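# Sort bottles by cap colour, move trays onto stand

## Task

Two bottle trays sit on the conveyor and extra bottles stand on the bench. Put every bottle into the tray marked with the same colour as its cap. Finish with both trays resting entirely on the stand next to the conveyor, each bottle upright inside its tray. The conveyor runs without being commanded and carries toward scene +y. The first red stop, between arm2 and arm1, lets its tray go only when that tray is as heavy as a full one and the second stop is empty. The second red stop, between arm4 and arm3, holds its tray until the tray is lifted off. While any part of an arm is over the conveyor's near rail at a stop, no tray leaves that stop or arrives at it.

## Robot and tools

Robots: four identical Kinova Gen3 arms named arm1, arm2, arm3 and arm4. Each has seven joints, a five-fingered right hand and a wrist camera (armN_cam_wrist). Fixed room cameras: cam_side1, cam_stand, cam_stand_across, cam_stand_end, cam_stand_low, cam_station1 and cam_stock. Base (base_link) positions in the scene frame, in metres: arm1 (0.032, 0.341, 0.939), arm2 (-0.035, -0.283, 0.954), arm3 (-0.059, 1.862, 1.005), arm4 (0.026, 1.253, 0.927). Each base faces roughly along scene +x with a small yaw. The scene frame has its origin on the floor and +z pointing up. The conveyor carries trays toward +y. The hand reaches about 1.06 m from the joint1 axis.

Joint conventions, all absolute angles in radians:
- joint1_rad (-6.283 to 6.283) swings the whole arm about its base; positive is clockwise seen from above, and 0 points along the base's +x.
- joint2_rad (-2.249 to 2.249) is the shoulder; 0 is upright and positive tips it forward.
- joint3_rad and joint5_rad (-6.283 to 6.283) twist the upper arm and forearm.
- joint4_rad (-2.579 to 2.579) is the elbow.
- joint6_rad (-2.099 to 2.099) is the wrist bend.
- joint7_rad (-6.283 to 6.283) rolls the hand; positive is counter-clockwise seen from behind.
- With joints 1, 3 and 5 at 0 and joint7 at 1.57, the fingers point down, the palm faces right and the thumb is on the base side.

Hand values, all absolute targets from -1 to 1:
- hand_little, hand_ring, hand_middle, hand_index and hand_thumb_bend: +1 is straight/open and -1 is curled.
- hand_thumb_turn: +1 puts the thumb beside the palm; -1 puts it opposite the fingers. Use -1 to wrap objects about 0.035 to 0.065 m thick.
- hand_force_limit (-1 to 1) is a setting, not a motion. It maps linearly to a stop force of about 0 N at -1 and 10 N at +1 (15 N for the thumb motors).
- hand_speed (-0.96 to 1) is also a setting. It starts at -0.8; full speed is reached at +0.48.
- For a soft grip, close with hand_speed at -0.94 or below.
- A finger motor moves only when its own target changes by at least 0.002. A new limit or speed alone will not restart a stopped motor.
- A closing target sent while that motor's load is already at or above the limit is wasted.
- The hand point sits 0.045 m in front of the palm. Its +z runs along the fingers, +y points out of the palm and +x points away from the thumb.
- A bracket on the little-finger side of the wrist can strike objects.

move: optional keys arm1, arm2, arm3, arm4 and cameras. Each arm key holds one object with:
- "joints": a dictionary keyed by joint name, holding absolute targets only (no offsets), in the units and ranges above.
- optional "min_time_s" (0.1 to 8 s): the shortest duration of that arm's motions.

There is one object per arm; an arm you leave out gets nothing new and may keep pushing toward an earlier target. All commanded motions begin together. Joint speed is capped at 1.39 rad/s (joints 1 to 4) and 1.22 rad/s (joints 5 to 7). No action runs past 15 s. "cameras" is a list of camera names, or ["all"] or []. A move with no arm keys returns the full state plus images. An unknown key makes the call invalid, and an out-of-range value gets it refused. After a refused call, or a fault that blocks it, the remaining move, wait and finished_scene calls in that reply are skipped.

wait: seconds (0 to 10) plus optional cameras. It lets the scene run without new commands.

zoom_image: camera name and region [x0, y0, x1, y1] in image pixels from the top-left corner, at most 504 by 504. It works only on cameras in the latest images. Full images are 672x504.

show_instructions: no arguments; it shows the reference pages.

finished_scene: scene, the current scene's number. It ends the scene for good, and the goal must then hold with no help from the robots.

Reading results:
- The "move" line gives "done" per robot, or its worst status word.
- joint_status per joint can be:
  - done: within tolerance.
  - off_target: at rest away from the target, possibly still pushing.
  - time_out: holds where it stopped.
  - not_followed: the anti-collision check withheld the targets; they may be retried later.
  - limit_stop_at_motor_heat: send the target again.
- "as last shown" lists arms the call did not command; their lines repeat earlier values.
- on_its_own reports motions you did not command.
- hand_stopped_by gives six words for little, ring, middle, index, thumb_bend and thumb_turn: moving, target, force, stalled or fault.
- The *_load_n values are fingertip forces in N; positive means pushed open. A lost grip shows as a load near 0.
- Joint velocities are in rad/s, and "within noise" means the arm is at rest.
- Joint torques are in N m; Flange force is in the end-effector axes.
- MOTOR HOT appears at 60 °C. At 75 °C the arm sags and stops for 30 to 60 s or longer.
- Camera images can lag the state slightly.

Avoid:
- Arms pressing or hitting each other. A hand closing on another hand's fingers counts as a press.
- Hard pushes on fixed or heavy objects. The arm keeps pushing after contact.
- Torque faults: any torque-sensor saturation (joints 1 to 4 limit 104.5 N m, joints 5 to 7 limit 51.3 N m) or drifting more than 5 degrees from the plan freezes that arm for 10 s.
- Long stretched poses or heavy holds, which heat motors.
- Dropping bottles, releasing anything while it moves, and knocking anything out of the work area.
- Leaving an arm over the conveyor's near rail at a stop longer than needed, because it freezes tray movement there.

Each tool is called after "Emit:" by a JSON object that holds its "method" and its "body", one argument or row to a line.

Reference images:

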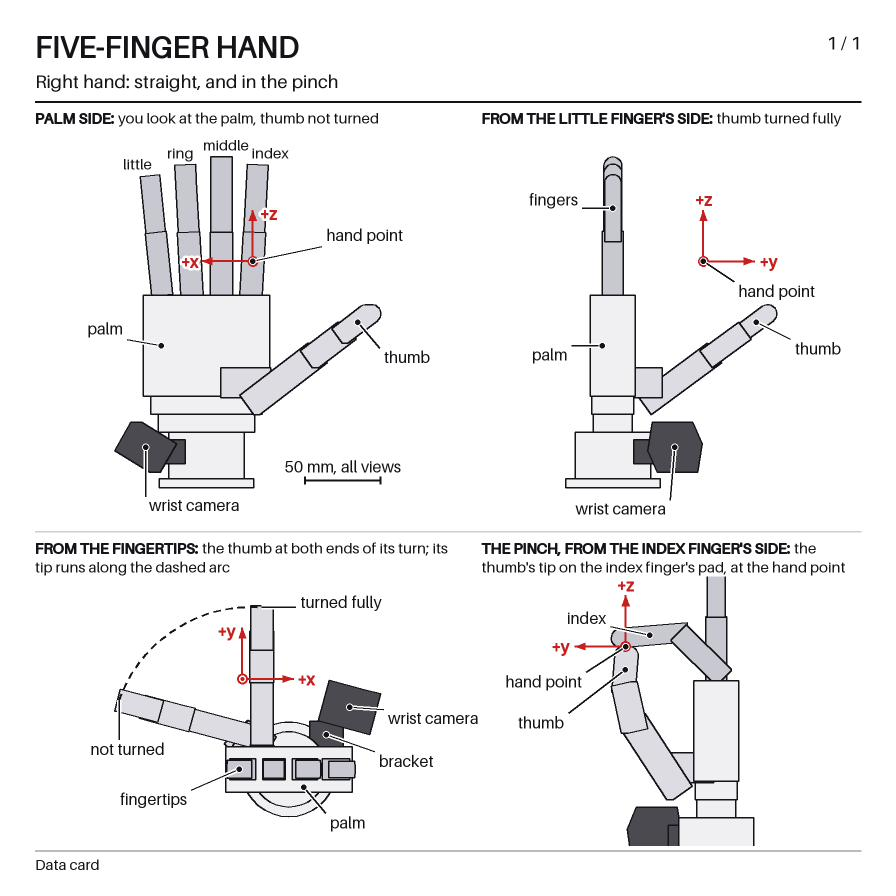

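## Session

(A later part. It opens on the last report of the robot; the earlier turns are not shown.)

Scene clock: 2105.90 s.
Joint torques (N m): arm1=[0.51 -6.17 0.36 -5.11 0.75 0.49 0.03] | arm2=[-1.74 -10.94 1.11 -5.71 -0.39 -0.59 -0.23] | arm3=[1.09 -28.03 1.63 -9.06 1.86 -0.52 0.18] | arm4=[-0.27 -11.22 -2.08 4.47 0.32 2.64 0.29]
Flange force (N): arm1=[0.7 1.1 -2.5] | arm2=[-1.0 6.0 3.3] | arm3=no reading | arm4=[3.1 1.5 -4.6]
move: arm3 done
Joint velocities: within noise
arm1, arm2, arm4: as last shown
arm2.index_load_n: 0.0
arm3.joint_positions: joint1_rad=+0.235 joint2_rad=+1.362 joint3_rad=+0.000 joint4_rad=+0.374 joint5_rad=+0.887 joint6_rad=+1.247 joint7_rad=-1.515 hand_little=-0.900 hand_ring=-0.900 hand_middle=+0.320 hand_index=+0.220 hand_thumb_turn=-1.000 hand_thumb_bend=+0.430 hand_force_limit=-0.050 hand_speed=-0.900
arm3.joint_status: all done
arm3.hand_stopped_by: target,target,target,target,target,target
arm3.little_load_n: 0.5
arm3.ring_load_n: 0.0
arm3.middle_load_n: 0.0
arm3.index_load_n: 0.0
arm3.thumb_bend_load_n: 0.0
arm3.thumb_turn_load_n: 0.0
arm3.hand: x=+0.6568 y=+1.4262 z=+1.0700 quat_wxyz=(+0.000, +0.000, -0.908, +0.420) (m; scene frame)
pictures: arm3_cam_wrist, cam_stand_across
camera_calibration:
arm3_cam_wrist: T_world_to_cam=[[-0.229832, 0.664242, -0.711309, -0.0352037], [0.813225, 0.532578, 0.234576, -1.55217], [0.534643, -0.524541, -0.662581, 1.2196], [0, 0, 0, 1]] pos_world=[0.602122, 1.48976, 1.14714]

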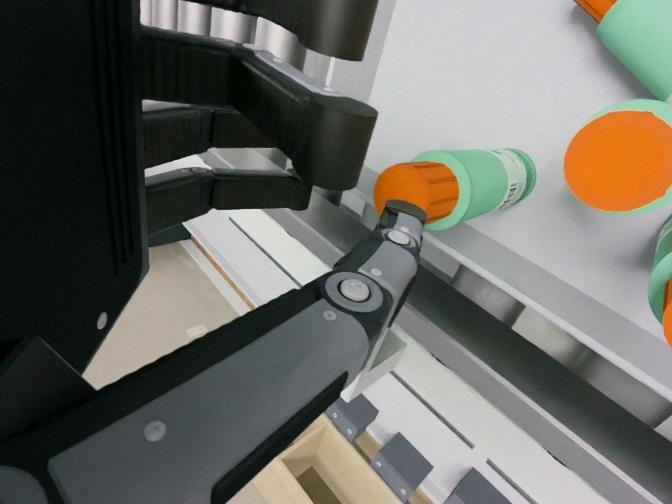

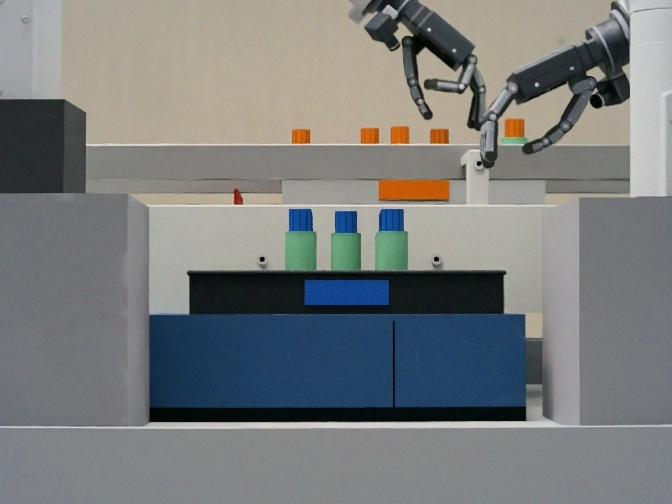

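Emit:
{"method": "move", "body": {
  "arm3": {"joints": {"joint1_rad": 0.2304, "joint2_rad": 1.2252, "joint3_rad": 0, "joint4_rad": 0.5978, "joint5_rad": 0.9123, "joint6_rad": 1.1964, "joint7_rad": -1.5911}, "min_time_s": 1.5}
}}

Emit:
{"method": "move", "body": {
  "arm3": {"joints": {"joint1_rad": 0.3704, "joint2_rad": 0.8029, "joint3_rad": 0, "joint4_rad": 1.2941, "joint5_rad": 1.0503, "joint6_rad": 0.4709, "joint7_rad": -1.3666}, "min_time_s": 3}
}}

Emit:
{"method": "move", "body": {
  "arm3": {"joints": {"joint1_rad": 0.5936, "joint2_rad": 0.8465, "joint3_rad": 0, "joint4_rad": 1.4724, "joint5_rad": 1.3834, "joint6_rad": -0.1879, "joint7_rad": -1.2232, "hand_speed": -0.9}, "min_time_s": 3},
  "cameras": ["arm3_cam_wrist", "cam_stand", "cam_stand_across", "cam_side1", "cam_stand_end"]
}}

Scene clock: 2153.43 s.
Joint torques (N m): arm1=[0.48 -6.21 0.36 -4.99 0.76 0.5 0.03] | arm2=[-1.75 -11.02 1 -5.69 -0.36 -0.61 -0.24] | arm3=[1.12 -27.26 1.56 -8.88 1.84 -0.36 0.22] | arm4=[-0.28 -11.31 -2.06 4.39 0.41 2.64 0.23]
Flange force (N): arm1=[0.4 1.0 -2.5] | arm2=[-0.8 6.2 3.5] | arm3=[0.3 3.1 -1.6] | arm4=[2.6 1.8 -3.6]
move: arm3 done
Joint velocities: within noise
arm1, arm2, arm4: as last shown
arm3.joint_positions: joint1_rad=+0.230 joint2_rad=+1.225 joint3_rad=+0.000 joint4_rad=+0.598 joint5_rad=+0.912 joint6_rad=+1.196 joint7_rad=-1.591 hand_little=-0.900 hand_ring=-0.900 hand_middle=+0.320 hand_index=+0.220 hand_thumb_turn=-1.000 hand_thumb_bend=+0.430 hand_force_limit=-0.050 hand_speed=-0.900
arm3.joint_status: all done
arm3.hand_stopped_by: target,target,target,target,target,target
arm3.little_load_n: 0.0
arm3.ring_load_n: 0.0
arm3.middle_load_n: 0.0
arm3.index_load_n: 0.0
arm3.thumb_bend_load_n: 0.0
arm3.thumb_turn_load_n: 0.0
arm3.hand: x=+0.6374 y=+1.4352 z=+1.0983 quat_wxyz=(+0.000, +0.000, -0.908, +0.420) (m; scene frame)
arm4.thumb_turn_load_n: -0.5
pictures: none

Scene clock: 2156.83 s.
Joint torques (N m): arm1=[0.54 -6.27 0.4 -5.14 0.7 0.48 0.02] | arm2=[-1.78 -10.96 1.09 -5.72 -0.43 -0.6 -0.23] | arm3=[1.17 -23.2 0.31 -9.11 0.91 -0.81 0.21] | arm4=[-0.36 -11.31 -2.2 4.45 0.37 2.59 0.33]
Flange force (N): arm1=[0.6 1.4 -2.2] | arm2=[-0.9 6.0 3.2] | arm3=[-1.9 6.1 -1.2] | arm4=[3.0 1.8 -4.8]
move: arm3 done
Joint velocities: within noise
arm1, arm2, arm4: as last shown
arm3.joint_positions: joint1_rad=+0.370 joint2_rad=+0.803 joint3_rad=+0.000 joint4_rad=+1.294 joint5_rad=+1.050 joint6_rad=+0.471 joint7_rad=-1.367 hand_little=-0.900 hand_ring=-0.900 hand_middle=+0.320 hand_index=+0.220 hand_thumb_turn=-1.000 hand_thumb_bend=+0.430 hand_force_limit=-0.050 hand_speed=-0.900
arm3.joint_status: all done
arm3.hand_stopped_by: target,target,target,target,target,target
arm3.little_load_n: 0.5
arm3.ring_load_n: 0.0
arm3.middle_load_n: 0.0
arm3.index_load_n: 0.0
arm3.thumb_bend_load_n: 0.0
arm3.thumb_turn_load_n: 0.0
arm3.hand: x=+0.5996 y=+1.4506 z=+1.1687 quat_wxyz=(-0.128, +0.272, -0.866, +0.401) (m; scene frame)
arm4.thumb_turn_load_n: 0.0
pictures: none

Scene clock: 2160.23 s.
Joint torques (N m): arm1=[0.43 -6.19 0.46 -5.04 0.72 0.44 0.03] | arm2=[-1.68 -10.95 1.13 -5.65 -0.34 -0.62 -0.19] | arm3=[1.23 -22.89 -0.62 -8.16 -0.28 -1.12 0.22] | arm4=[-0.34 -11.14 -2.15 4.34 0.37 2.58 0.27]
Flange force (N): arm1=[0.5 1.1 -2.6] | arm2=[-0.9 5.7 3.5] | arm3=no reading | arm4=[2.7 1.2 -4.7]
move: arm3 done
Joint velocities: within noise
arm1.joint_positions: joint1_rad=-1.469 joint2_rad=+0.091 joint3_rad=+0.000 joint4_rad=+2.366 joint5_rad=+0.834 joint6_rad=+0.886 joint7_rad=-2.187 hand_little=-0.900 hand_ring=-0.900 hand_middle=+0.320 hand_index=+0.228 hand_thumb_turn=-1.000 hand_thumb_bend=+0.430 hand_force_limit=+0.200 hand_speed=-0.900
arm1.joint_status: not commanded
arm1.hand_stopped_by: target,target,target,target,target,target
arm1.little_load_n: 0.0
arm1.ring_load_n: 0.0
arm1.middle_load_n: 0.0
arm1.index_load_n: -0.5
arm1.thumb_bend_load_n: 0.0
arm1.thumb_turn_load_n: 0.0
arm1.hand: x=+0.1914 y=+0.6093 z=+1.1002 quat_wxyz=(-0.211, +0.675, -0.675, +0.210) (m; scene frame)
arm2.joint_positions: joint1_rad=+1.152 joint2_rad=+0.279 joint3_rad=+0.000 joint4_rad=+2.205 joint5_rad=+2.148 joint6_rad=-0.704 joint7_rad=-1.104 hand_little=-0.900 hand_ring=-0.900 hand_middle=+0.320 hand_index=+0.200 hand_thumb_turn=-1.000 hand_thumb_bend=+0.430 hand_force_limit=+0.200 hand_speed=-0.900
arm2.joint_status: not commanded
arm2.hand_stopped_by: target,target,target,target,target,target
arm2.little_load_n: 0.0
arm2.ring_load_n: 0.0
arm2.middle_load_n: 0.0
arm2.index_load_n: 0.0
arm2.thumb_bend_load_n: 0.0
arm2.thumb_turn_load_n: 0.0
arm2.hand: x=+0.1786 y=-0.5492 z=+1.1000 quat_wxyz=(-0.206, +0.677, -0.673, +0.217) (m; scene frame)
arm3.joint_positions: joint1_rad=+0.594 joint2_rad=+0.846 joint3_rad=+0.000 joint4_rad=+1.472 joint5_rad=+1.383 joint6_rad=-0.188 joint7_rad=-1.223 hand_little=-0.900 hand_ring=-0.900 hand_middle=+0.320 hand_index=+0.220 hand_thumb_turn=-1.000 hand_thumb_bend=+0.430 hand_force_limit=-0.050 hand_speed=-0.900
arm3.joint_status: all done
arm3.hand_stopped_by: target,target,target,target,target,target
arm3.little_load_n: 0.0
arm3.ring_load_n: 0.0
arm3.middle_load_n: 0.0
arm3.index_load_n: 0.0
arm3.thumb_bend_load_n: 0.0
arm3.thumb_turn_load_n: 0.0
arm3.hand: x=+0.5658 y=+1.4608 z=+1.0993 quat_wxyz=(-0.235, +0.499, -0.757, +0.350) (m; scene frame)
arm4.joint_positions: joint1_rad=+0.659 joint2_rad=+0.895 joint3_rad=+0.000 joint4_rad=+2.530 joint5_rad=-1.206 joint6_rad=+1.014 joint7_rad=-2.849 hand_little=+0.200 hand_ring=+0.200 hand_middle=+0.200 hand_index=+0.200 hand_thumb_turn=-1.000 hand_thumb_bend=+0.050 hand_force_limit=+0.300 hand_speed=-0.920
arm4.joint_status: not commanded
arm4.hand_stopped_by: target,target,target,target,target,target
arm4.little_load_n: 0.0
arm4.ring_load_n: 0.0
arm4.middle_load_n: 0.0
arm4.index_load_n: 0.0
arm4.thumb_bend_load_n: 0.0
arm4.thumb_turn_load_n: 0.0
arm4.hand: x=+0.1931 y=+1.3813 z=+0.9846 quat_wxyz=(+0.540, -0.842, -0.003, -0.004) (m; scene frame)
pictures: arm3_cam_wrist, cam_side1, cam_stand, cam_stand_across, cam_stand_end
camera_calibration:
arm3_cam_wrist: T_world_to_cam=[[-0.697403, 0.0512299, -0.714846, 1.10573], [-0.173161, 0.955845, 0.237436, -1.56675], [0.695446, 0.289372, -0.657738, 0.0205776], [0, 0, 0, 1]] pos_world=[0.485526, 1.43497, 1.17596]

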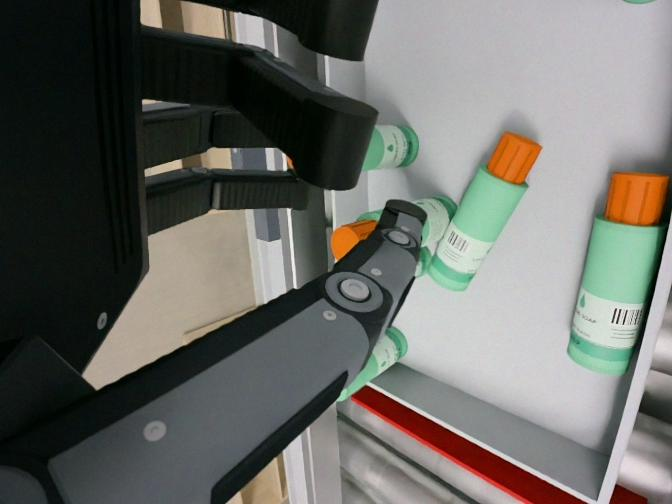

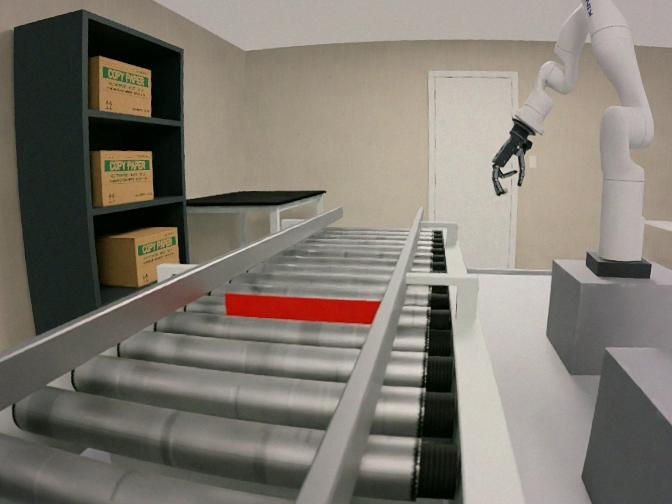

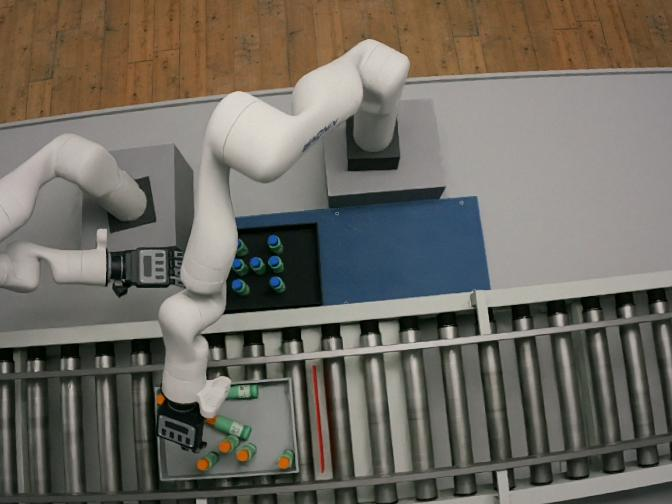

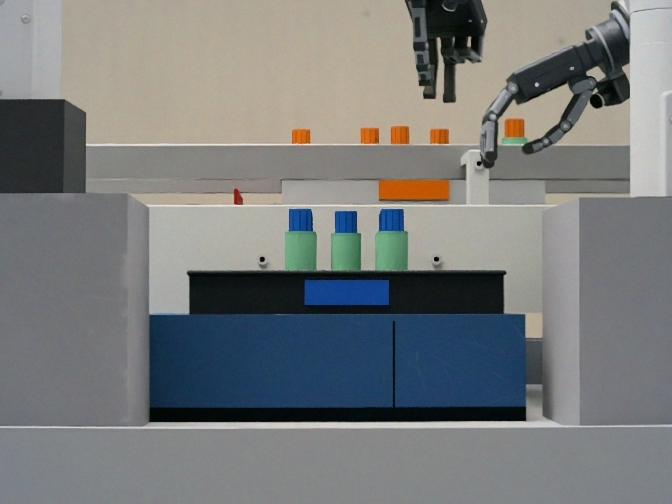

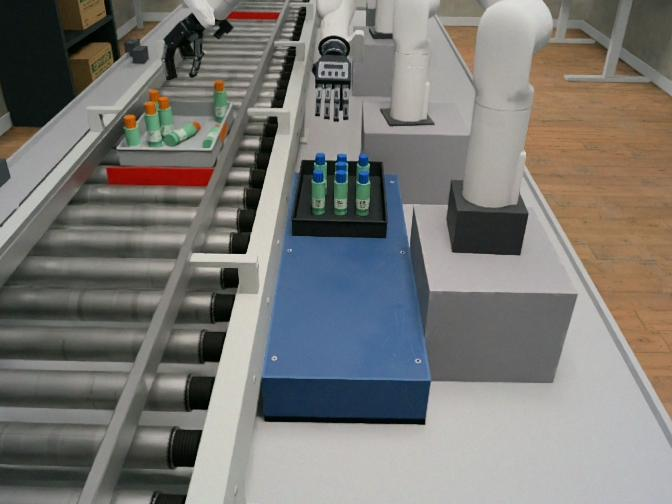

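Emit:
{"method": "zoom_image", "body": {
  "camera": "arm3_cam_wrist",
  "region": [360, 100, 672, 400]
}}

Emit:
{"method": "zoom_image", "body": {
  "camera": "cam_stand",
  "region": [140, 360, 320, 495]
}}

Scaled by 1.615 from the camera's 672x504 image, which has a finer 960x720 frame.

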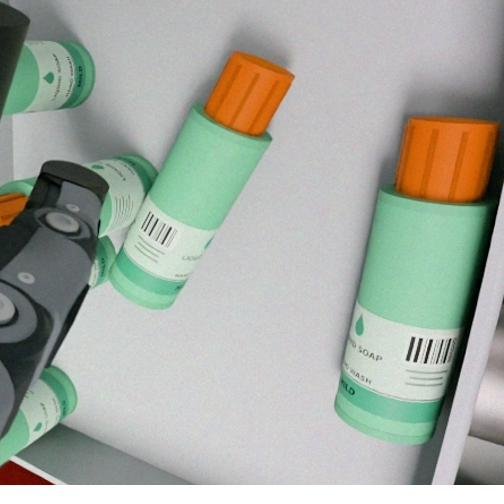

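Scaled by 2.800 from the camera's 672x504 image, which has a finer 960x720 frame.

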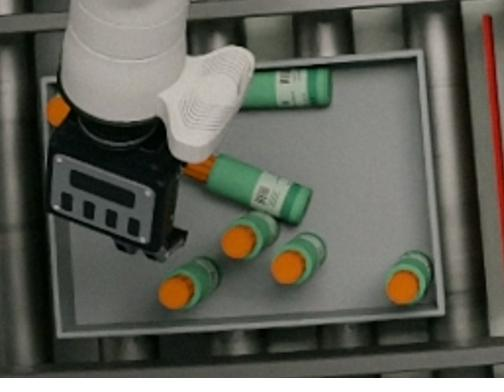

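Emit:
{"method": "move", "body": {
  "arm3": {"joints": {"joint1_rad": 0.5976, "joint2_rad": 0.9691, "joint3_rad": 0, "joint4_rad": 1.4862, "joint5_rad": 0.8398, "joint6_rad": -0.2535, "joint7_rad": -0.6635}, "min_time_s": 2.5},
  "cameras": ["arm3_cam_wrist", "cam_stand_across"]
}}

Emit:
{"method": "zoom_image", "body": {
  "camera": "arm3_cam_wrist",
  "region": [260, 60, 672, 372]
}}

Scene clock: 2201.47 s.
Joint torques (N m): arm1=[0.46 -6.26 0.37 -5.12 0.81 0.48 0.01] | arm2=[-1.75 -10.98 1.09 -5.68 -0.34 -0.61 -0.21] | arm3=[1.23 -23.53 -0.63 -7.3 -0.29 -1.93 0.27] | arm4=[-0.37 -11.26 -2.13 4.36 0.38 2.63 0.25]
Flange force (N): arm1=[0.6 1.1 -2.5] | arm2=[-0.9 6.0 3.5] | arm3=[-6.0 4.0 0.6] | arm4=[2.5 1.7 -4.2]
move: arm3 done
Joint velocities: within noise
arm1, arm2, arm4: as last shown
arm1.index_load_n: 0.0
arm3.joint_positions: joint1_rad=+0.598 joint2_rad=+0.969 joint3_rad=+0.000 joint4_rad=+1.486 joint5_rad=+0.840 joint6_rad=-0.253 joint7_rad=-0.664 hand_little=-0.900 hand_ring=-0.900 hand_middle=+0.320 hand_index=+0.220 hand_thumb_turn=-1.000 hand_thumb_bend=+0.430 hand_force_limit=-0.050 hand_speed=-0.900
arm3.joint_status: all done
arm3.hand_stopped_by: target,target,target,target,target,target
arm3.little_load_n: 0.0
arm3.ring_load_n: 0.0
arm3.middle_load_n: 0.0
arm3.index_load_n: 0.0
arm3.thumb_bend_load_n: 0.0
arm3.thumb_turn_load_n: 0.0
arm3.hand: x=+0.5647 y=+1.4591 z=+1.0292 quat_wxyz=(-0.235, +0.499, -0.757, +0.350) (m; scene frame)
arm4.thumb_turn_load_n: -0.5
pictures: arm3_cam_wrist, cam_stand_across
camera_calibration:
arm3_cam_wrist: T_world_to_cam=[[-0.697463, 0.0506324, -0.71483, 1.05587], [-0.173691, 0.955814, 0.237173, -1.5482], [0.695253, 0.289579, -0.65785, -0.0243161], [0, 0, 0, 1]] pos_world=[0.484426, 1.43337, 1.10596]

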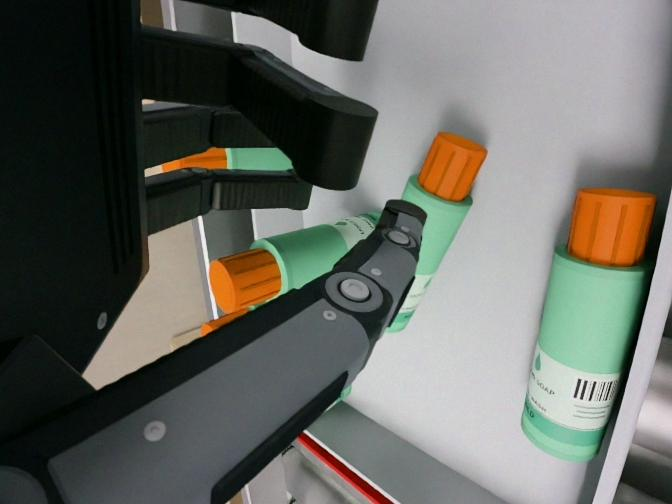

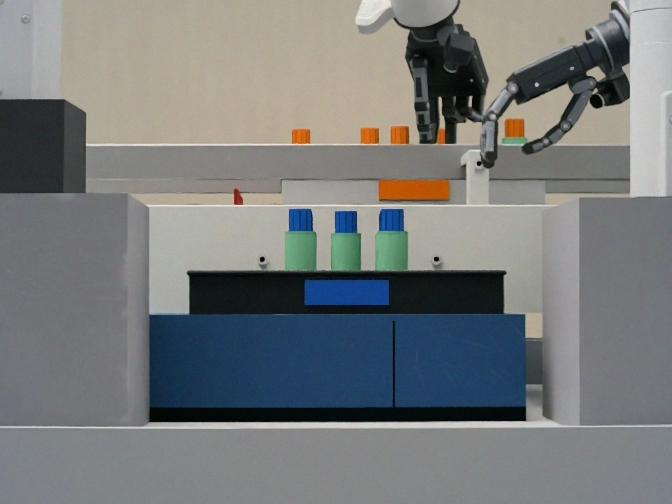

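Scaled by 1.223 from the camera's 672x504 image, which has a finer 960x720 frame.

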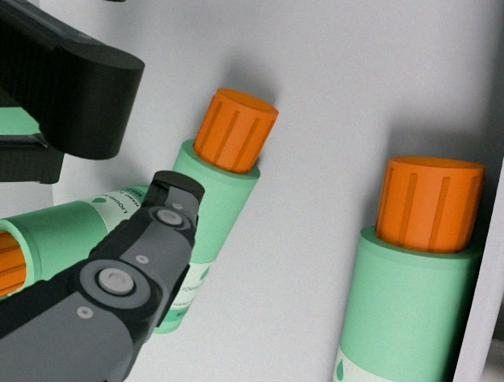

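Emit:
{"method": "move", "body": {
  "arm3": {"joints": {"joint1_rad": 0.5981, "joint2_rad": 1.0787, "joint3_rad": 0, "joint4_rad": 1.4709, "joint5_rad": 0.6281, "joint6_rad": -0.324, "joint7_rad": -0.4424}, "min_time_s": 3},
  "cameras": ["arm3_cam_wrist", "cam_stand_across", "cam_stand"]
}}

Emit:
{"method": "zoom_image", "body": {
  "camera": "arm3_cam_wrist",
  "region": [220, 60, 562, 320]
}}

Scene clock: 2209.90 s.
Joint torques (N m): arm1=[0.51 -6.18 0.35 -5.08 0.72 0.5 0.04] | arm2=[-1.78 -11.07 1.1 -5.66 -0.37 -0.63 -0.25] | arm3=[1.52 -22.02 -0.24 -6.1 -0.14 -1.6 0.26] | arm4=[-0.24 -11.25 -2.14 4.37 0.31 2.62 0.31]
Flange force (N): arm1=[0.7 1.2 -2.3] | arm2=[-0.7 6.2 3.7] | arm3=[-6.2 1.0 -2.3] | arm4=[3.0 1.4 -4.7]
move: arm3 done
Joint velocities: within noise
arm1, arm2, arm4: as last shown
arm1.little_load_n: 0.5
arm2.little_load_n: 0.5
arm3.joint_positions: joint1_rad=+0.598 joint2_rad=+1.079 joint3_rad=+0.000 joint4_rad=+1.471 joint5_rad=+0.628 joint6_rad=-0.324 joint7_rad=-0.442 hand_little=-0.900 hand_ring=-0.900 hand_middle=+0.320 hand_index=+0.220 hand_thumb_turn=-1.000 hand_thumb_bend=+0.430 hand_force_limit=-0.050 hand_speed=-0.900
arm3.joint_status: all done
arm3.hand_stopped_by: target,target,target,target,target,target
arm3.little_load_n: 0.0
arm3.ring_load_n: 0.0
arm3.middle_load_n: -1.0
arm3.index_load_n: 0.0
arm3.thumb_bend_load_n: 0.0
arm3.thumb_turn_load_n: 0.0
arm3.hand: x=+0.5646 y=+1.4591 z=+0.9721 quat_wxyz=(-0.234, +0.499, -0.757, +0.350) (m; scene frame)
arm4.thumb_turn_load_n: 0.0
pictures: arm3_cam_wrist, cam_stand, cam_stand_across
camera_calibration:
arm3_cam_wrist: T_world_to_cam=[[-0.697585, 0.0507278, -0.714704, 1.01478], [-0.173587, 0.955809, 0.23727, -1.53472], [0.695157, 0.289579, -0.657952, -0.0616284], [0, 0, 0, 1]] pos_world=[0.484327, 1.43327, 1.04886]

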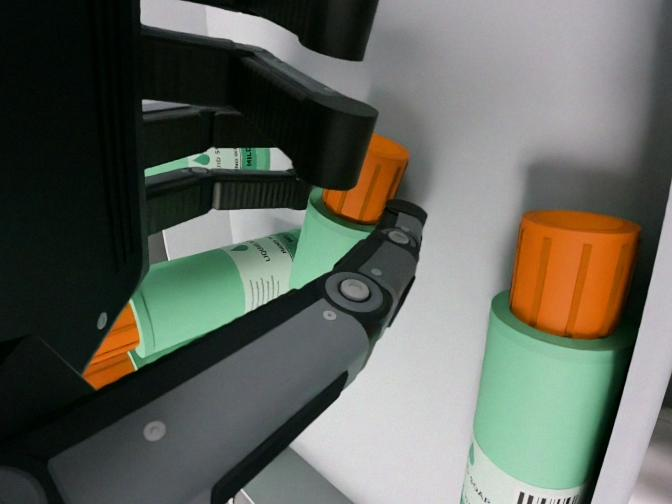

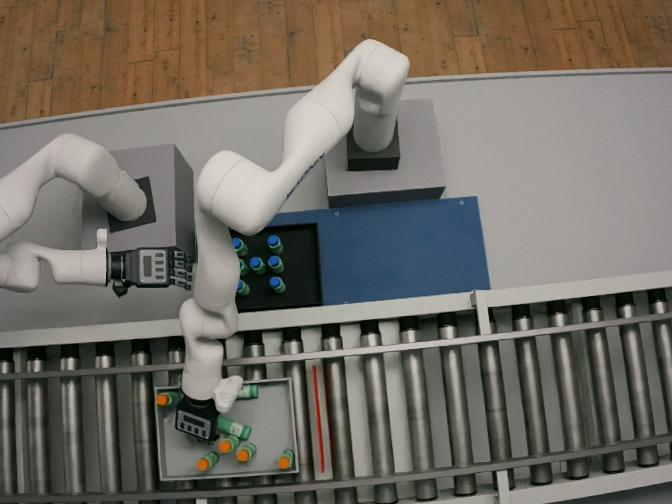

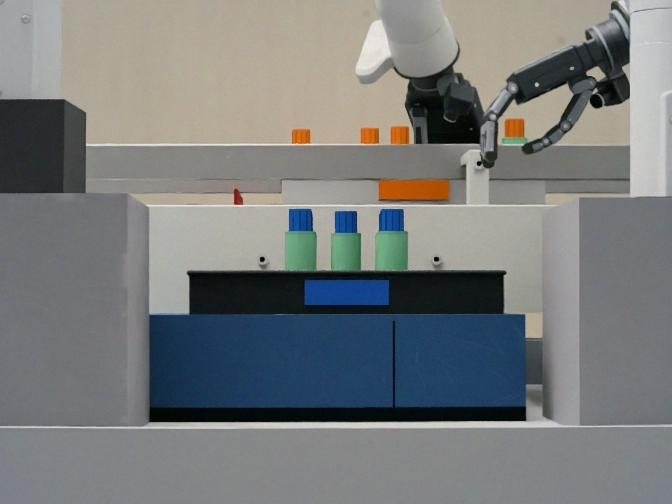

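Scaled by 1.474 from the camera's 672x504 image, which has a finer 960x720 frame.

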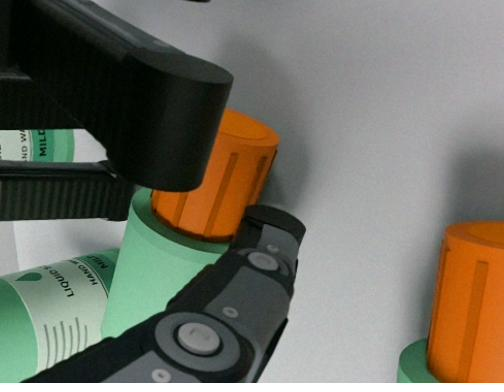

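Emit:
{"method": "move", "body": {
  "arm3": {"joints": {"joint1_rad": 0.5981, "joint2_rad": 1.0749, "joint3_rad": 0, "joint4_rad": 1.4714, "joint5_rad": 0.6355, "joint6_rad": -0.3215, "joint7_rad": -0.4501}, "min_time_s": 0.8}
}}

Emit:
{"method": "move", "body": {
  "arm3": {"joints": {"hand_index": 0.12, "hand_thumb_bend": 0.34, "hand_force_limit": -0.6, "hand_speed": -0.94}},
  "cameras": ["arm3_cam_wrist"]
}}

Emit:
{"method": "zoom_image", "body": {
  "camera": "arm3_cam_wrist",
  "region": [220, 60, 562, 320]
}}

Scene clock: 2216.70 s.
Joint torques (N m): arm1=[0.48 -6.09 0.4 -5.03 0.75 0.48 0] | arm2=[-1.72 -11.09 1.06 -5.66 -0.41 -0.63 -0.23] | arm3=[1.24 -23.91 -0.73 -6.73 -0.21 -2.19 0.21] | arm4=[-0.37 -11.24 -2.09 4.42 0.34 2.64 0.22]
Flange force (N): arm1=[0.7 0.8 -2.9] | arm2=[-0.6 6.0 3.6] | arm3=[-5.7 2.4 0.4] | arm4=[2.5 1.8 -4.3]
move: arm3 done
Joint velocities: within noise
arm1, arm2, arm4: as last shown
arm1.little_load_n: 0.0
arm2.little_load_n: 0.0
arm3.joint_positions: joint1_rad=+0.598 joint2_rad=+1.075 joint3_rad=+0.000 joint4_rad=+1.471 joint5_rad=+0.636 joint6_rad=-0.322 joint7_rad=-0.450 hand_little=-0.900 hand_ring=-0.900 hand_middle=+0.320 hand_index=+0.220 hand_thumb_turn=-1.000 hand_thumb_bend=+0.430 hand_force_limit=-0.050 hand_speed=-0.900
arm3.joint_status: all done
arm3.hand_stopped_by: target,target,target,target,target,target
arm3.little_load_n: 0.0
arm3.ring_load_n: 0.0
arm3.middle_load_n: 0.0
arm3.index_load_n: 0.0
arm3.thumb_bend_load_n: 0.0
arm3.thumb_turn_load_n: 0.0
arm3.hand: x=+0.5647 y=+1.4592 z=+0.9741 quat_wxyz=(-0.235, +0.499, -0.757, +0.350) (m; scene frame)
arm4.ring_load_n: 0.5
pictures: none

Scene clock: 2218.20 s.
Joint torques (N m): arm1=[0.52 -6.28 0.42 -5.05 0.78 0.49 0.05] | arm2=[-1.76 -11.01 1.02 -5.7 -0.38 -0.63 -0.21] | arm3=[1.2 -23.98 -0.69 -6.82 -0.18 -2.18 0.23] | arm4=[-0.36 -11.31 -2.15 4.36 0.36 2.62 0.23]
Flange force (N): arm1=[0.4 1.4 -2.5] | arm2=[-0.8 6.1 3.4] | arm3=[-5.7 2.7 0.3] | arm4=[2.4 1.9 -4.1]
move: arm3 done
Joint velocities: within noise
arm1, arm2, arm4: as last shown
arm3.joint_positions: joint1_rad=+0.598 joint2_rad=+1.075 joint3_rad=+0.000 joint4_rad=+1.471 joint5_rad=+0.636 joint6_rad=-0.322 joint7_rad=-0.450 hand_little=-0.900 hand_ring=-0.900 hand_middle=+0.320 hand_index=+0.120 hand_thumb_turn=-1.000 hand_thumb_bend=+0.340 hand_force_limit=-0.600 hand_speed=-0.940
arm3.joint_status: all done
arm3.hand_stopped_by: target,target,target,target,target,target
arm3.little_load_n: 0.5
arm3.ring_load_n: 0.5
arm3.middle_load_n: 0.0
arm3.index_load_n: 0.5
arm3.thumb_bend_load_n: 0.0
arm3.thumb_turn_load_n: 0.0
arm3.hand: x=+0.5647 y=+1.4592 z=+0.9741 quat_wxyz=(-0.235, +0.499, -0.757, +0.350) (m; scene frame)
arm4.ring_load_n: 0.0
pictures: arm3_cam_wrist
camera_calibration:
arm3_cam_wrist: T_world_to_cam=[[-0.69753, 0.0506176, -0.714766, 1.0164], [-0.174055, 0.955658, 0.237535, -1.53509], [0.695095, 0.290096, -0.65779, -0.0613574], [0, 0, 0, 1]] pos_world=[0.484426, 1.43337, 1.05076]

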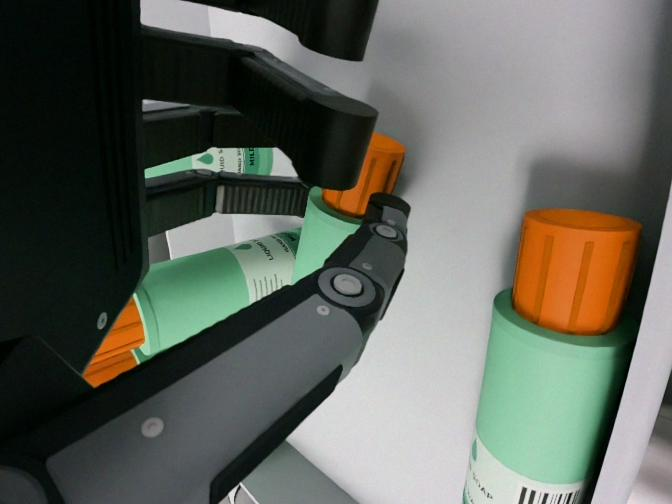

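Scaled by 1.474 from the camera's 672x504 image, which has a finer 960x720 frame.

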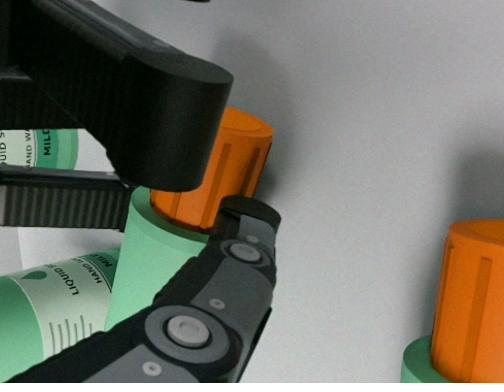

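Emit:
{"method": "move", "body": {
  "arm3": {"joints": {"hand_index": 0.0, "hand_thumb_bend": 0.22, "hand_force_limit": -0.6, "hand_speed": -0.95}},
  "cameras": ["arm3_cam_wrist"]
}}

Emit:
{"method": "zoom_image", "body": {
  "camera": "arm3_cam_wrist",
  "region": [220, 60, 562, 320]
}}

Scene clock: 2221.40 s.
Joint torques (N m): arm1=[0.57 -6.17 0.37 -4.98 0.76 0.46 0.04] | arm2=[-1.75 -11 1.11 -5.54 -0.39 -0.64 -0.25] | arm3=[1.21 -24.24 -0.67 -6.83 -0.2 -2.25 0.22] | arm4=[-0.36 -11.27 -2.13 4.43 0.4 2.6 0.2]
Flange force (N): arm1=[0.4 1.2 -2.9] | arm2=[-0.5 5.9 3.5] | arm3=[-5.5 2.6 0.9] | arm4=[2.5 1.9 -4.0]
move: arm3 off_target
Joint velocities: within noise
arm1, arm2, arm4: as last shown
arm3.joint_positions: joint1_rad=+0.598 joint2_rad=+1.075 joint3_rad=+0.000 joint4_rad=+1.471 joint5_rad=+0.636 joint6_rad=-0.322 joint7_rad=-0.450 hand_little=-0.900 hand_ring=-0.900 hand_middle=+0.320 hand_index=+0.074 hand_thumb_turn=-1.000 hand_thumb_bend=+0.311 hand_force_limit=-0.600 hand_speed=-0.950
arm3.joint_status: hand_index off_target (ended at +0.074, target +0.000); hand_thumb_bend off_target (ended at +0.311, target +0.220); the others done
arm3.hand_stopped_by: target,target,target,force,force,target
arm3.little_load_n: 0.0
arm3.ring_load_n: 0.0
arm3.middle_load_n: 0.0
arm3.index_load_n: 3.5
arm3.thumb_bend_load_n: 3.0
arm3.thumb_turn_load_n: -1.0
arm3.hand: x=+0.5647 y=+1.4592 z=+0.9741 quat_wxyz=(-0.235, +0.499, -0.757, +0.350) (m; scene frame)
pictures: arm3_cam_wrist
camera_calibration:
arm3_cam_wrist: T_world_to_cam=[[-0.69753, 0.0506176, -0.714766, 1.0164], [-0.174055, 0.955658, 0.237535, -1.53509], [0.695095, 0.290096, -0.65779, -0.0613574], [0, 0, 0, 1]] pos_world=[0.484426, 1.43337, 1.05076]

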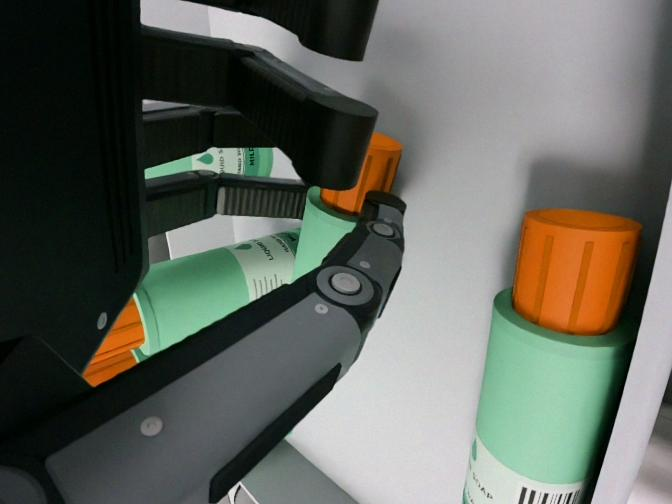

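Scaled by 1.474 from the camera's 672x504 image, which has a finer 960x720 frame.

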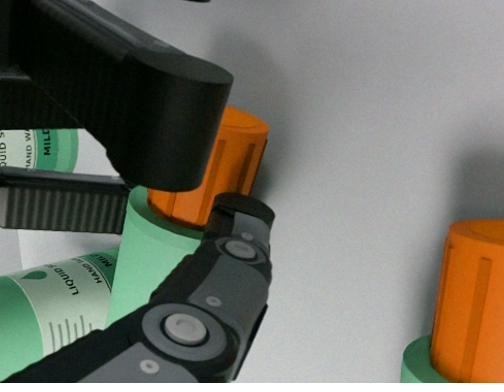

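Emit:
{"method": "move", "body": {
  "arm3": {"joints": {"joint1_rad": 0.598, "joint2_rad": 1.046, "joint3_rad": 0, "joint4_rad": 1.4754, "joint5_rad": 0.6913, "joint6_rad": -0.3029, "joint7_rad": -0.5084}, "min_time_s": 2},
  "cameras": ["arm3_cam_wrist", "cam_stand"]
}}

Emit:
{"method": "zoom_image", "body": {
  "camera": "arm3_cam_wrist",
  "region": [220, 60, 562, 320]
}}

Emit:
{"method": "zoom_image", "body": {
  "camera": "cam_stand",
  "region": [140, 360, 320, 495]
}}

Scene clock: 2229.07 s.
Joint torques (N m): arm1=[0.51 -6.15 0.39 -5.12 0.76 0.51 0.08] | arm2=[-1.81 -10.99 1.06 -5.65 -0.42 -0.6 -0.25] | arm3=[1.25 -24.2 -0.65 -7.08 -0.21 -2.24 0.23] | arm4=[-0.36 -11.24 -2.03 4.46 0.31 2.64 0.27]
Flange force (N): arm1=[0.8 1.4 -2.4] | arm2=[-0.7 6.2 3.2] | arm3=[-5.7 3.1 0.8] | arm4=[2.9 1.7 -4.6]
move: arm3 done
Joint velocities: within noise
arm1, arm2, arm4: as last shown
arm2.ring_load_n: 0.5
arm3.joint_positions: joint1_rad=+0.598 joint2_rad=+1.046 joint3_rad=+0.000 joint4_rad=+1.475 joint5_rad=+0.691 joint6_rad=-0.303 joint7_rad=-0.508 hand_little=-0.900 hand_ring=-0.900 hand_middle=+0.320 hand_index=+0.074 hand_thumb_turn=-1.000 hand_thumb_bend=+0.311 hand_force_limit=-0.600 hand_speed=-0.950
arm3.joint_status: all done
arm3.hand_stopped_by: target,target,target,force,force,target
arm3.little_load_n: 0.0
arm3.ring_load_n: 0.0
arm3.middle_load_n: 0.0
arm3.index_load_n: 3.5
arm3.thumb_bend_load_n: 3.0
arm3.thumb_turn_load_n: -0.5
arm3.hand: x=+0.5654 y=+1.4598 z=+0.9892 quat_wxyz=(-0.236, +0.500, -0.757, +0.349) (m; scene frame)
pictures: arm3_cam_wrist, cam_stand
camera_calibration:
arm3_cam_wrist: T_world_to_cam=[[-0.697189, 0.0508333, -0.715083, 1.02746], [-0.175976, 0.954828, 0.239448, -1.53864], [0.694954, 0.292778, -0.65675, -0.0569177], [0, 0, 0, 1]] pos_world=[0.485124, 1.43357, 1.06576]

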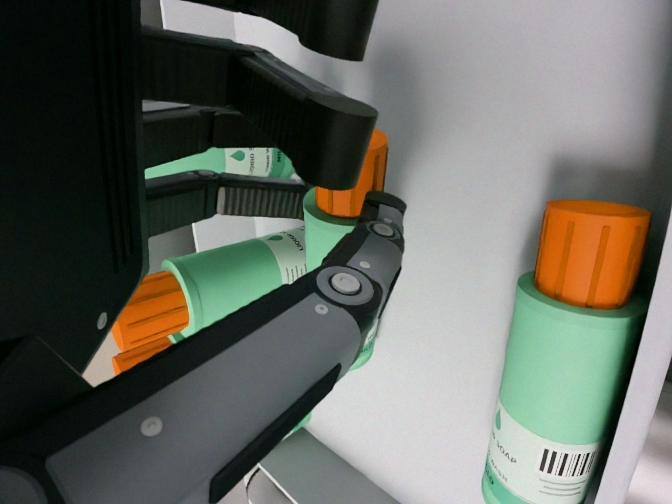

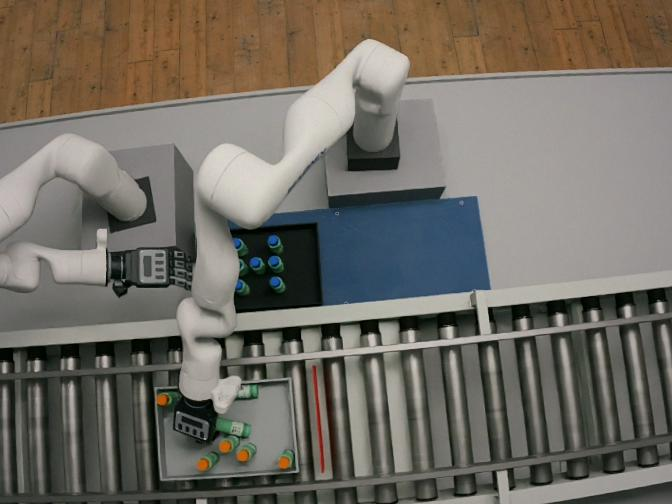

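Scaled by 1.474 from the camera's 672x504 image, which has a finer 960x720 frame.

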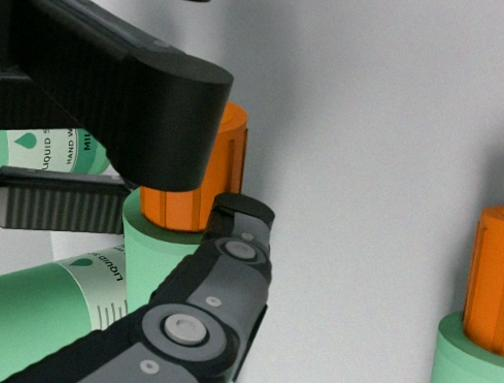

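Scaled by 2.800 from the camera's 672x504 image, which has a finer 960x720 frame.

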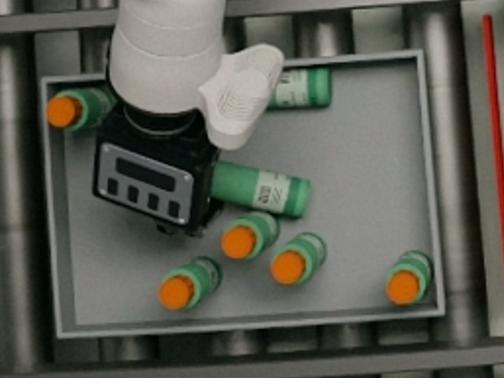

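Emit:
{"method": "move", "body": {
  "arm3": {"joints": {"joint1_rad": 0.5978, "joint2_rad": 1.0076, "joint3_rad": 0, "joint4_rad": 1.4808, "joint5_rad": 0.7655, "joint6_rad": -0.2782, "joint7_rad": -0.5859}, "min_time_s": 2}
}}

Emit:
{"method": "move", "body": {
  "arm3": {"joints": {"joint1_rad": 0.5976, "joint2_rad": 0.9691, "joint3_rad": 0, "joint4_rad": 1.4862, "joint5_rad": 0.8398, "joint6_rad": -0.2535, "joint7_rad": -0.6635}, "min_time_s": 2},
  "cameras": ["arm3_cam_wrist", "cam_stand", "cam_stand_across", "cam_stand_end"]
}}

Emit:
{"method": "zoom_image", "body": {
  "camera": "arm3_cam_wrist",
  "region": [180, 60, 522, 320]
}}

Emit:
{"method": "zoom_image", "body": {
  "camera": "cam_stand",
  "region": [140, 360, 320, 495]
}}

Emit:
{"method": "zoom_image", "body": {
  "camera": "cam_stand_end",
  "region": [90, 20, 310, 180]
}}

Scene clock: 2237.03 s.
Joint torques (N m): arm1=[0.49 -6.18 0.4 -5.01 0.73 0.5 0.03] | arm2=[-1.74 -11.04 1.08 -5.67 -0.37 -0.58 -0.19] | arm3=[1.26 -24.08 -0.69 -7.31 -0.23 -2.14 0.22] | arm4=[-0.37 -11.31 -2.1 4.37 0.34 2.64 0.18]
Flange force (N): arm1=[0.5 1.1 -2.5] | arm2=[-0.7 5.9 3.4] | arm3=[-6.1 4.0 0.8] | arm4=[2.2 2.1 -4.0]
move: arm3 done
Joint velocities: within noise
arm1, arm2, arm4: as last shown
arm2.little_load_n: 0.5
arm2.ring_load_n: 0.0
arm3.joint_positions: joint1_rad=+0.598 joint2_rad=+1.008 joint3_rad=+0.000 joint4_rad=+1.481 joint5_rad=+0.765 joint6_rad=-0.278 joint7_rad=-0.586 hand_little=-0.900 hand_ring=-0.900 hand_middle=+0.320 hand_index=+0.074 hand_thumb_turn=-1.000 hand_thumb_bend=+0.311 hand_force_limit=-0.600 hand_speed=-0.950
arm3.joint_status: all done
arm3.hand_stopped_by: target,target,target,force,force,target
arm3.little_load_n: 0.0
arm3.ring_load_n: 0.0
arm3.middle_load_n: 0.0
arm3.index_load_n: 3.0
arm3.thumb_bend_load_n: 2.5
arm3.thumb_turn_load_n: 0.0
arm3.hand: x=+0.5655 y=+1.4599 z=+1.0092 quat_wxyz=(-0.236, +0.500, -0.757, +0.349) (m; scene frame)
arm4.thumb_turn_load_n: 0.5
pictures: none

Scene clock: 2239.33 s.
Joint torques (N m): arm1=[0.45 -6.2 0.33 -5.07 0.76 0.51 0.07] | arm2=[-1.8 -11 1.09 -5.67 -0.43 -0.61 -0.2] | arm3=[1.26 -23.96 -0.64 -7.59 -0.27 -2.04 0.21] | arm4=[-0.39 -11.22 -2.03 4.53 0.35 2.62 0.22]
Flange force (N): arm1=[0.6 1.1 -2.2] | arm2=[-0.7 6.0 3.2] | arm3=[-6.3 4.8 0.8] | arm4=[2.9 1.8 -4.4]
move: arm3 done
Joint velocities: within noise
arm1.joint_positions: joint1_rad=-1.469 joint2_rad=+0.091 joint3_rad=+0.000 joint4_rad=+2.366 joint5_rad=+0.834 joint6_rad=+0.886 joint7_rad=-2.187 hand_little=-0.900 hand_ring=-0.900 hand_middle=+0.320 hand_index=+0.228 hand_thumb_turn=-1.000 hand_thumb_bend=+0.430 hand_force_limit=+0.200 hand_speed=-0.900
arm1.joint_status: not commanded
arm1.hand_stopped_by: target,target,target,target,target,target
arm1.little_load_n: 0.0
arm1.ring_load_n: 0.0
arm1.middle_load_n: 0.0
arm1.index_load_n: 0.0
arm1.thumb_bend_load_n: 0.0
arm1.thumb_turn_load_n: 0.5
arm1.hand: x=+0.1914 y=+0.6093 z=+1.1002 quat_wxyz=(-0.211, +0.675, -0.675, +0.210) (m; scene frame)
arm2.joint_positions: joint1_rad=+1.152 joint2_rad=+0.279 joint3_rad=+0.000 joint4_rad=+2.205 joint5_rad=+2.148 joint6_rad=-0.704 joint7_rad=-1.104 hand_little=-0.900 hand_ring=-0.900 hand_middle=+0.320 hand_index=+0.200 hand_thumb_turn=-1.000 hand_thumb_bend=+0.430 hand_force_limit=+0.200 hand_speed=-0.900
arm2.joint_status: not commanded
arm2.hand_stopped_by: target,target,target,target,target,target
arm2.little_load_n: 0.0
arm2.ring_load_n: 0.0
arm2.middle_load_n: -0.5
arm2.index_load_n: 0.0
arm2.thumb_bend_load_n: 0.0
arm2.thumb_turn_load_n: 0.0
arm2.hand: x=+0.1786 y=-0.5492 z=+1.1000 quat_wxyz=(-0.206, +0.677, -0.673, +0.217) (m; scene frame)
arm3.joint_positions: joint1_rad=+0.598 joint2_rad=+0.969 joint3_rad=+0.000 joint4_rad=+1.486 joint5_rad=+0.840 joint6_rad=-0.253 joint7_rad=-0.663 hand_little=-0.900 hand_ring=-0.900 hand_middle=+0.320 hand_index=+0.074 hand_thumb_turn=-1.000 hand_thumb_bend=+0.311 hand_force_limit=-0.600 hand_speed=-0.950
arm3.joint_status: all done
arm3.hand_stopped_by: target,target,target,force,force,target
arm3.little_load_n: 0.0
arm3.ring_load_n: 0.0
arm3.middle_load_n: 0.0
arm3.index_load_n: 2.5
arm3.thumb_bend_load_n: 2.5
arm3.thumb_turn_load_n: -0.5
arm3.hand: x=+0.5647 y=+1.4591 z=+1.0292 quat_wxyz=(-0.235, +0.499, -0.757, +0.350) (m; scene frame)
arm4.joint_positions: joint1_rad=+0.659 joint2_rad=+0.895 joint3_rad=+0.000 joint4_rad=+2.530 joint5_rad=-1.206 joint6_rad=+1.014 joint7_rad=-2.849 hand_little=+0.200 hand_ring=+0.200 hand_middle=+0.200 hand_index=+0.200 hand_thumb_turn=-1.000 hand_thumb_bend=+0.050 hand_force_limit=+0.300 hand_speed=-0.920
arm4.joint_status: not commanded
arm4.hand_stopped_by: target,target,target,target,target,target
arm4.little_load_n: 0.0
arm4.ring_load_n: 0.0
arm4.middle_load_n: 0.0
arm4.index_load_n: 0.0
arm4.thumb_bend_load_n: 0.0
arm4.thumb_turn_load_n: 0.0
arm4.hand: x=+0.1931 y=+1.3813 z=+0.9846 quat_wxyz=(+0.540, -0.842, -0.003, -0.004) (m; scene frame)
pictures: arm3_cam_wrist, cam_stand, cam_stand_across, cam_stand_end
camera_calibration:
arm3_cam_wrist: T_world_to_cam=[[-0.697511, 0.0506085, -0.714785, 1.05581], [-0.173706, 0.955809, 0.237181, -1.54808], [0.695201, 0.289599, -0.657896, -0.0243054], [0, 0, 0, 1]] pos_world=[0.484426, 1.43327, 1.10586]

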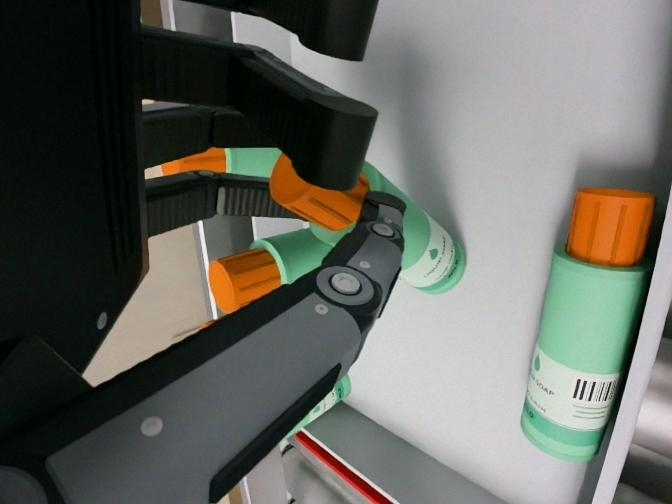

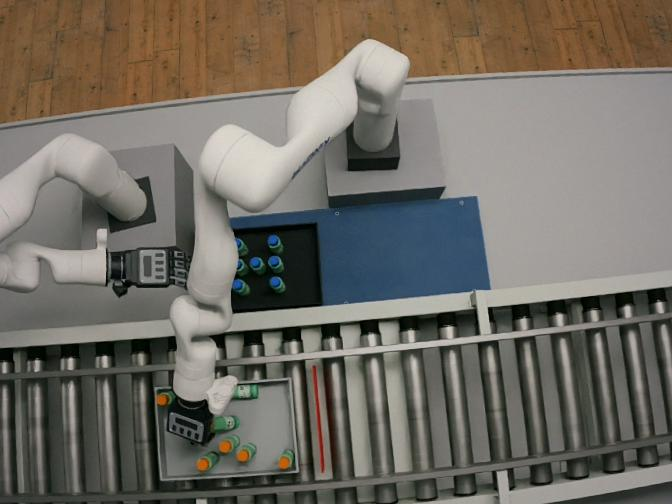

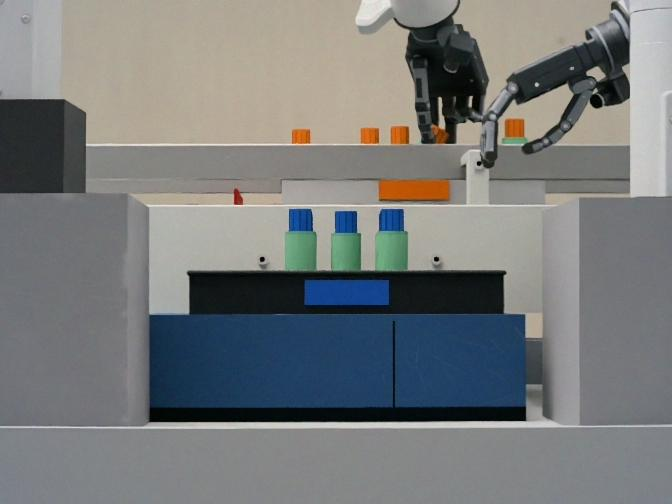

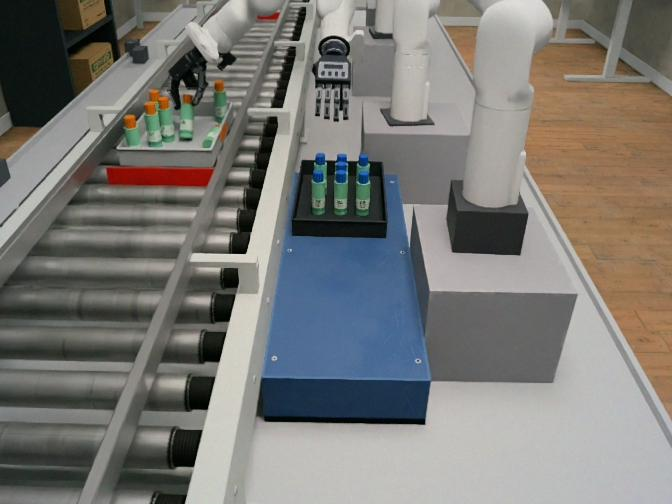

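Scaled by 1.474 from the camera's 672x504 image, which has a finer 960x720 frame.

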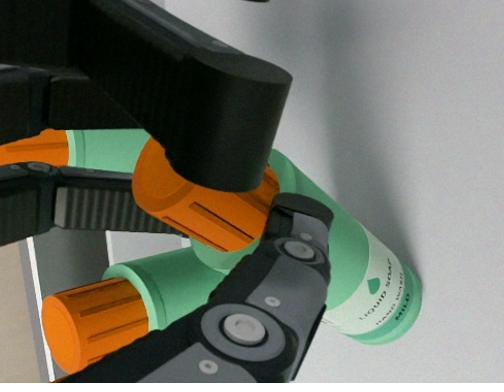

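Scaled by 2.800 from the camera's 672x504 image, which has a finer 960x720 frame.

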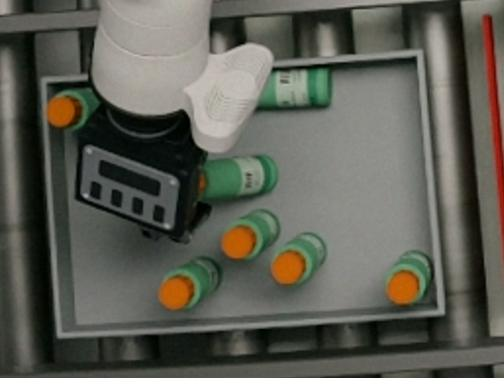

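Scaled by 2.291 from the camera's 672x504 image, which has a finer 960x720 frame.

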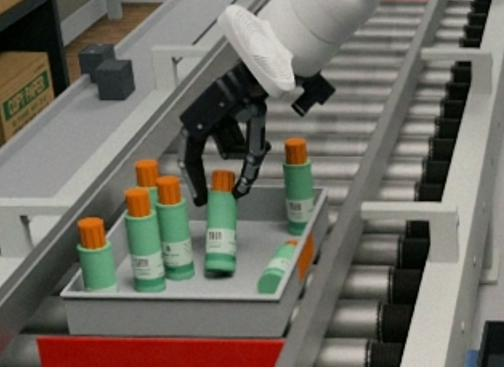

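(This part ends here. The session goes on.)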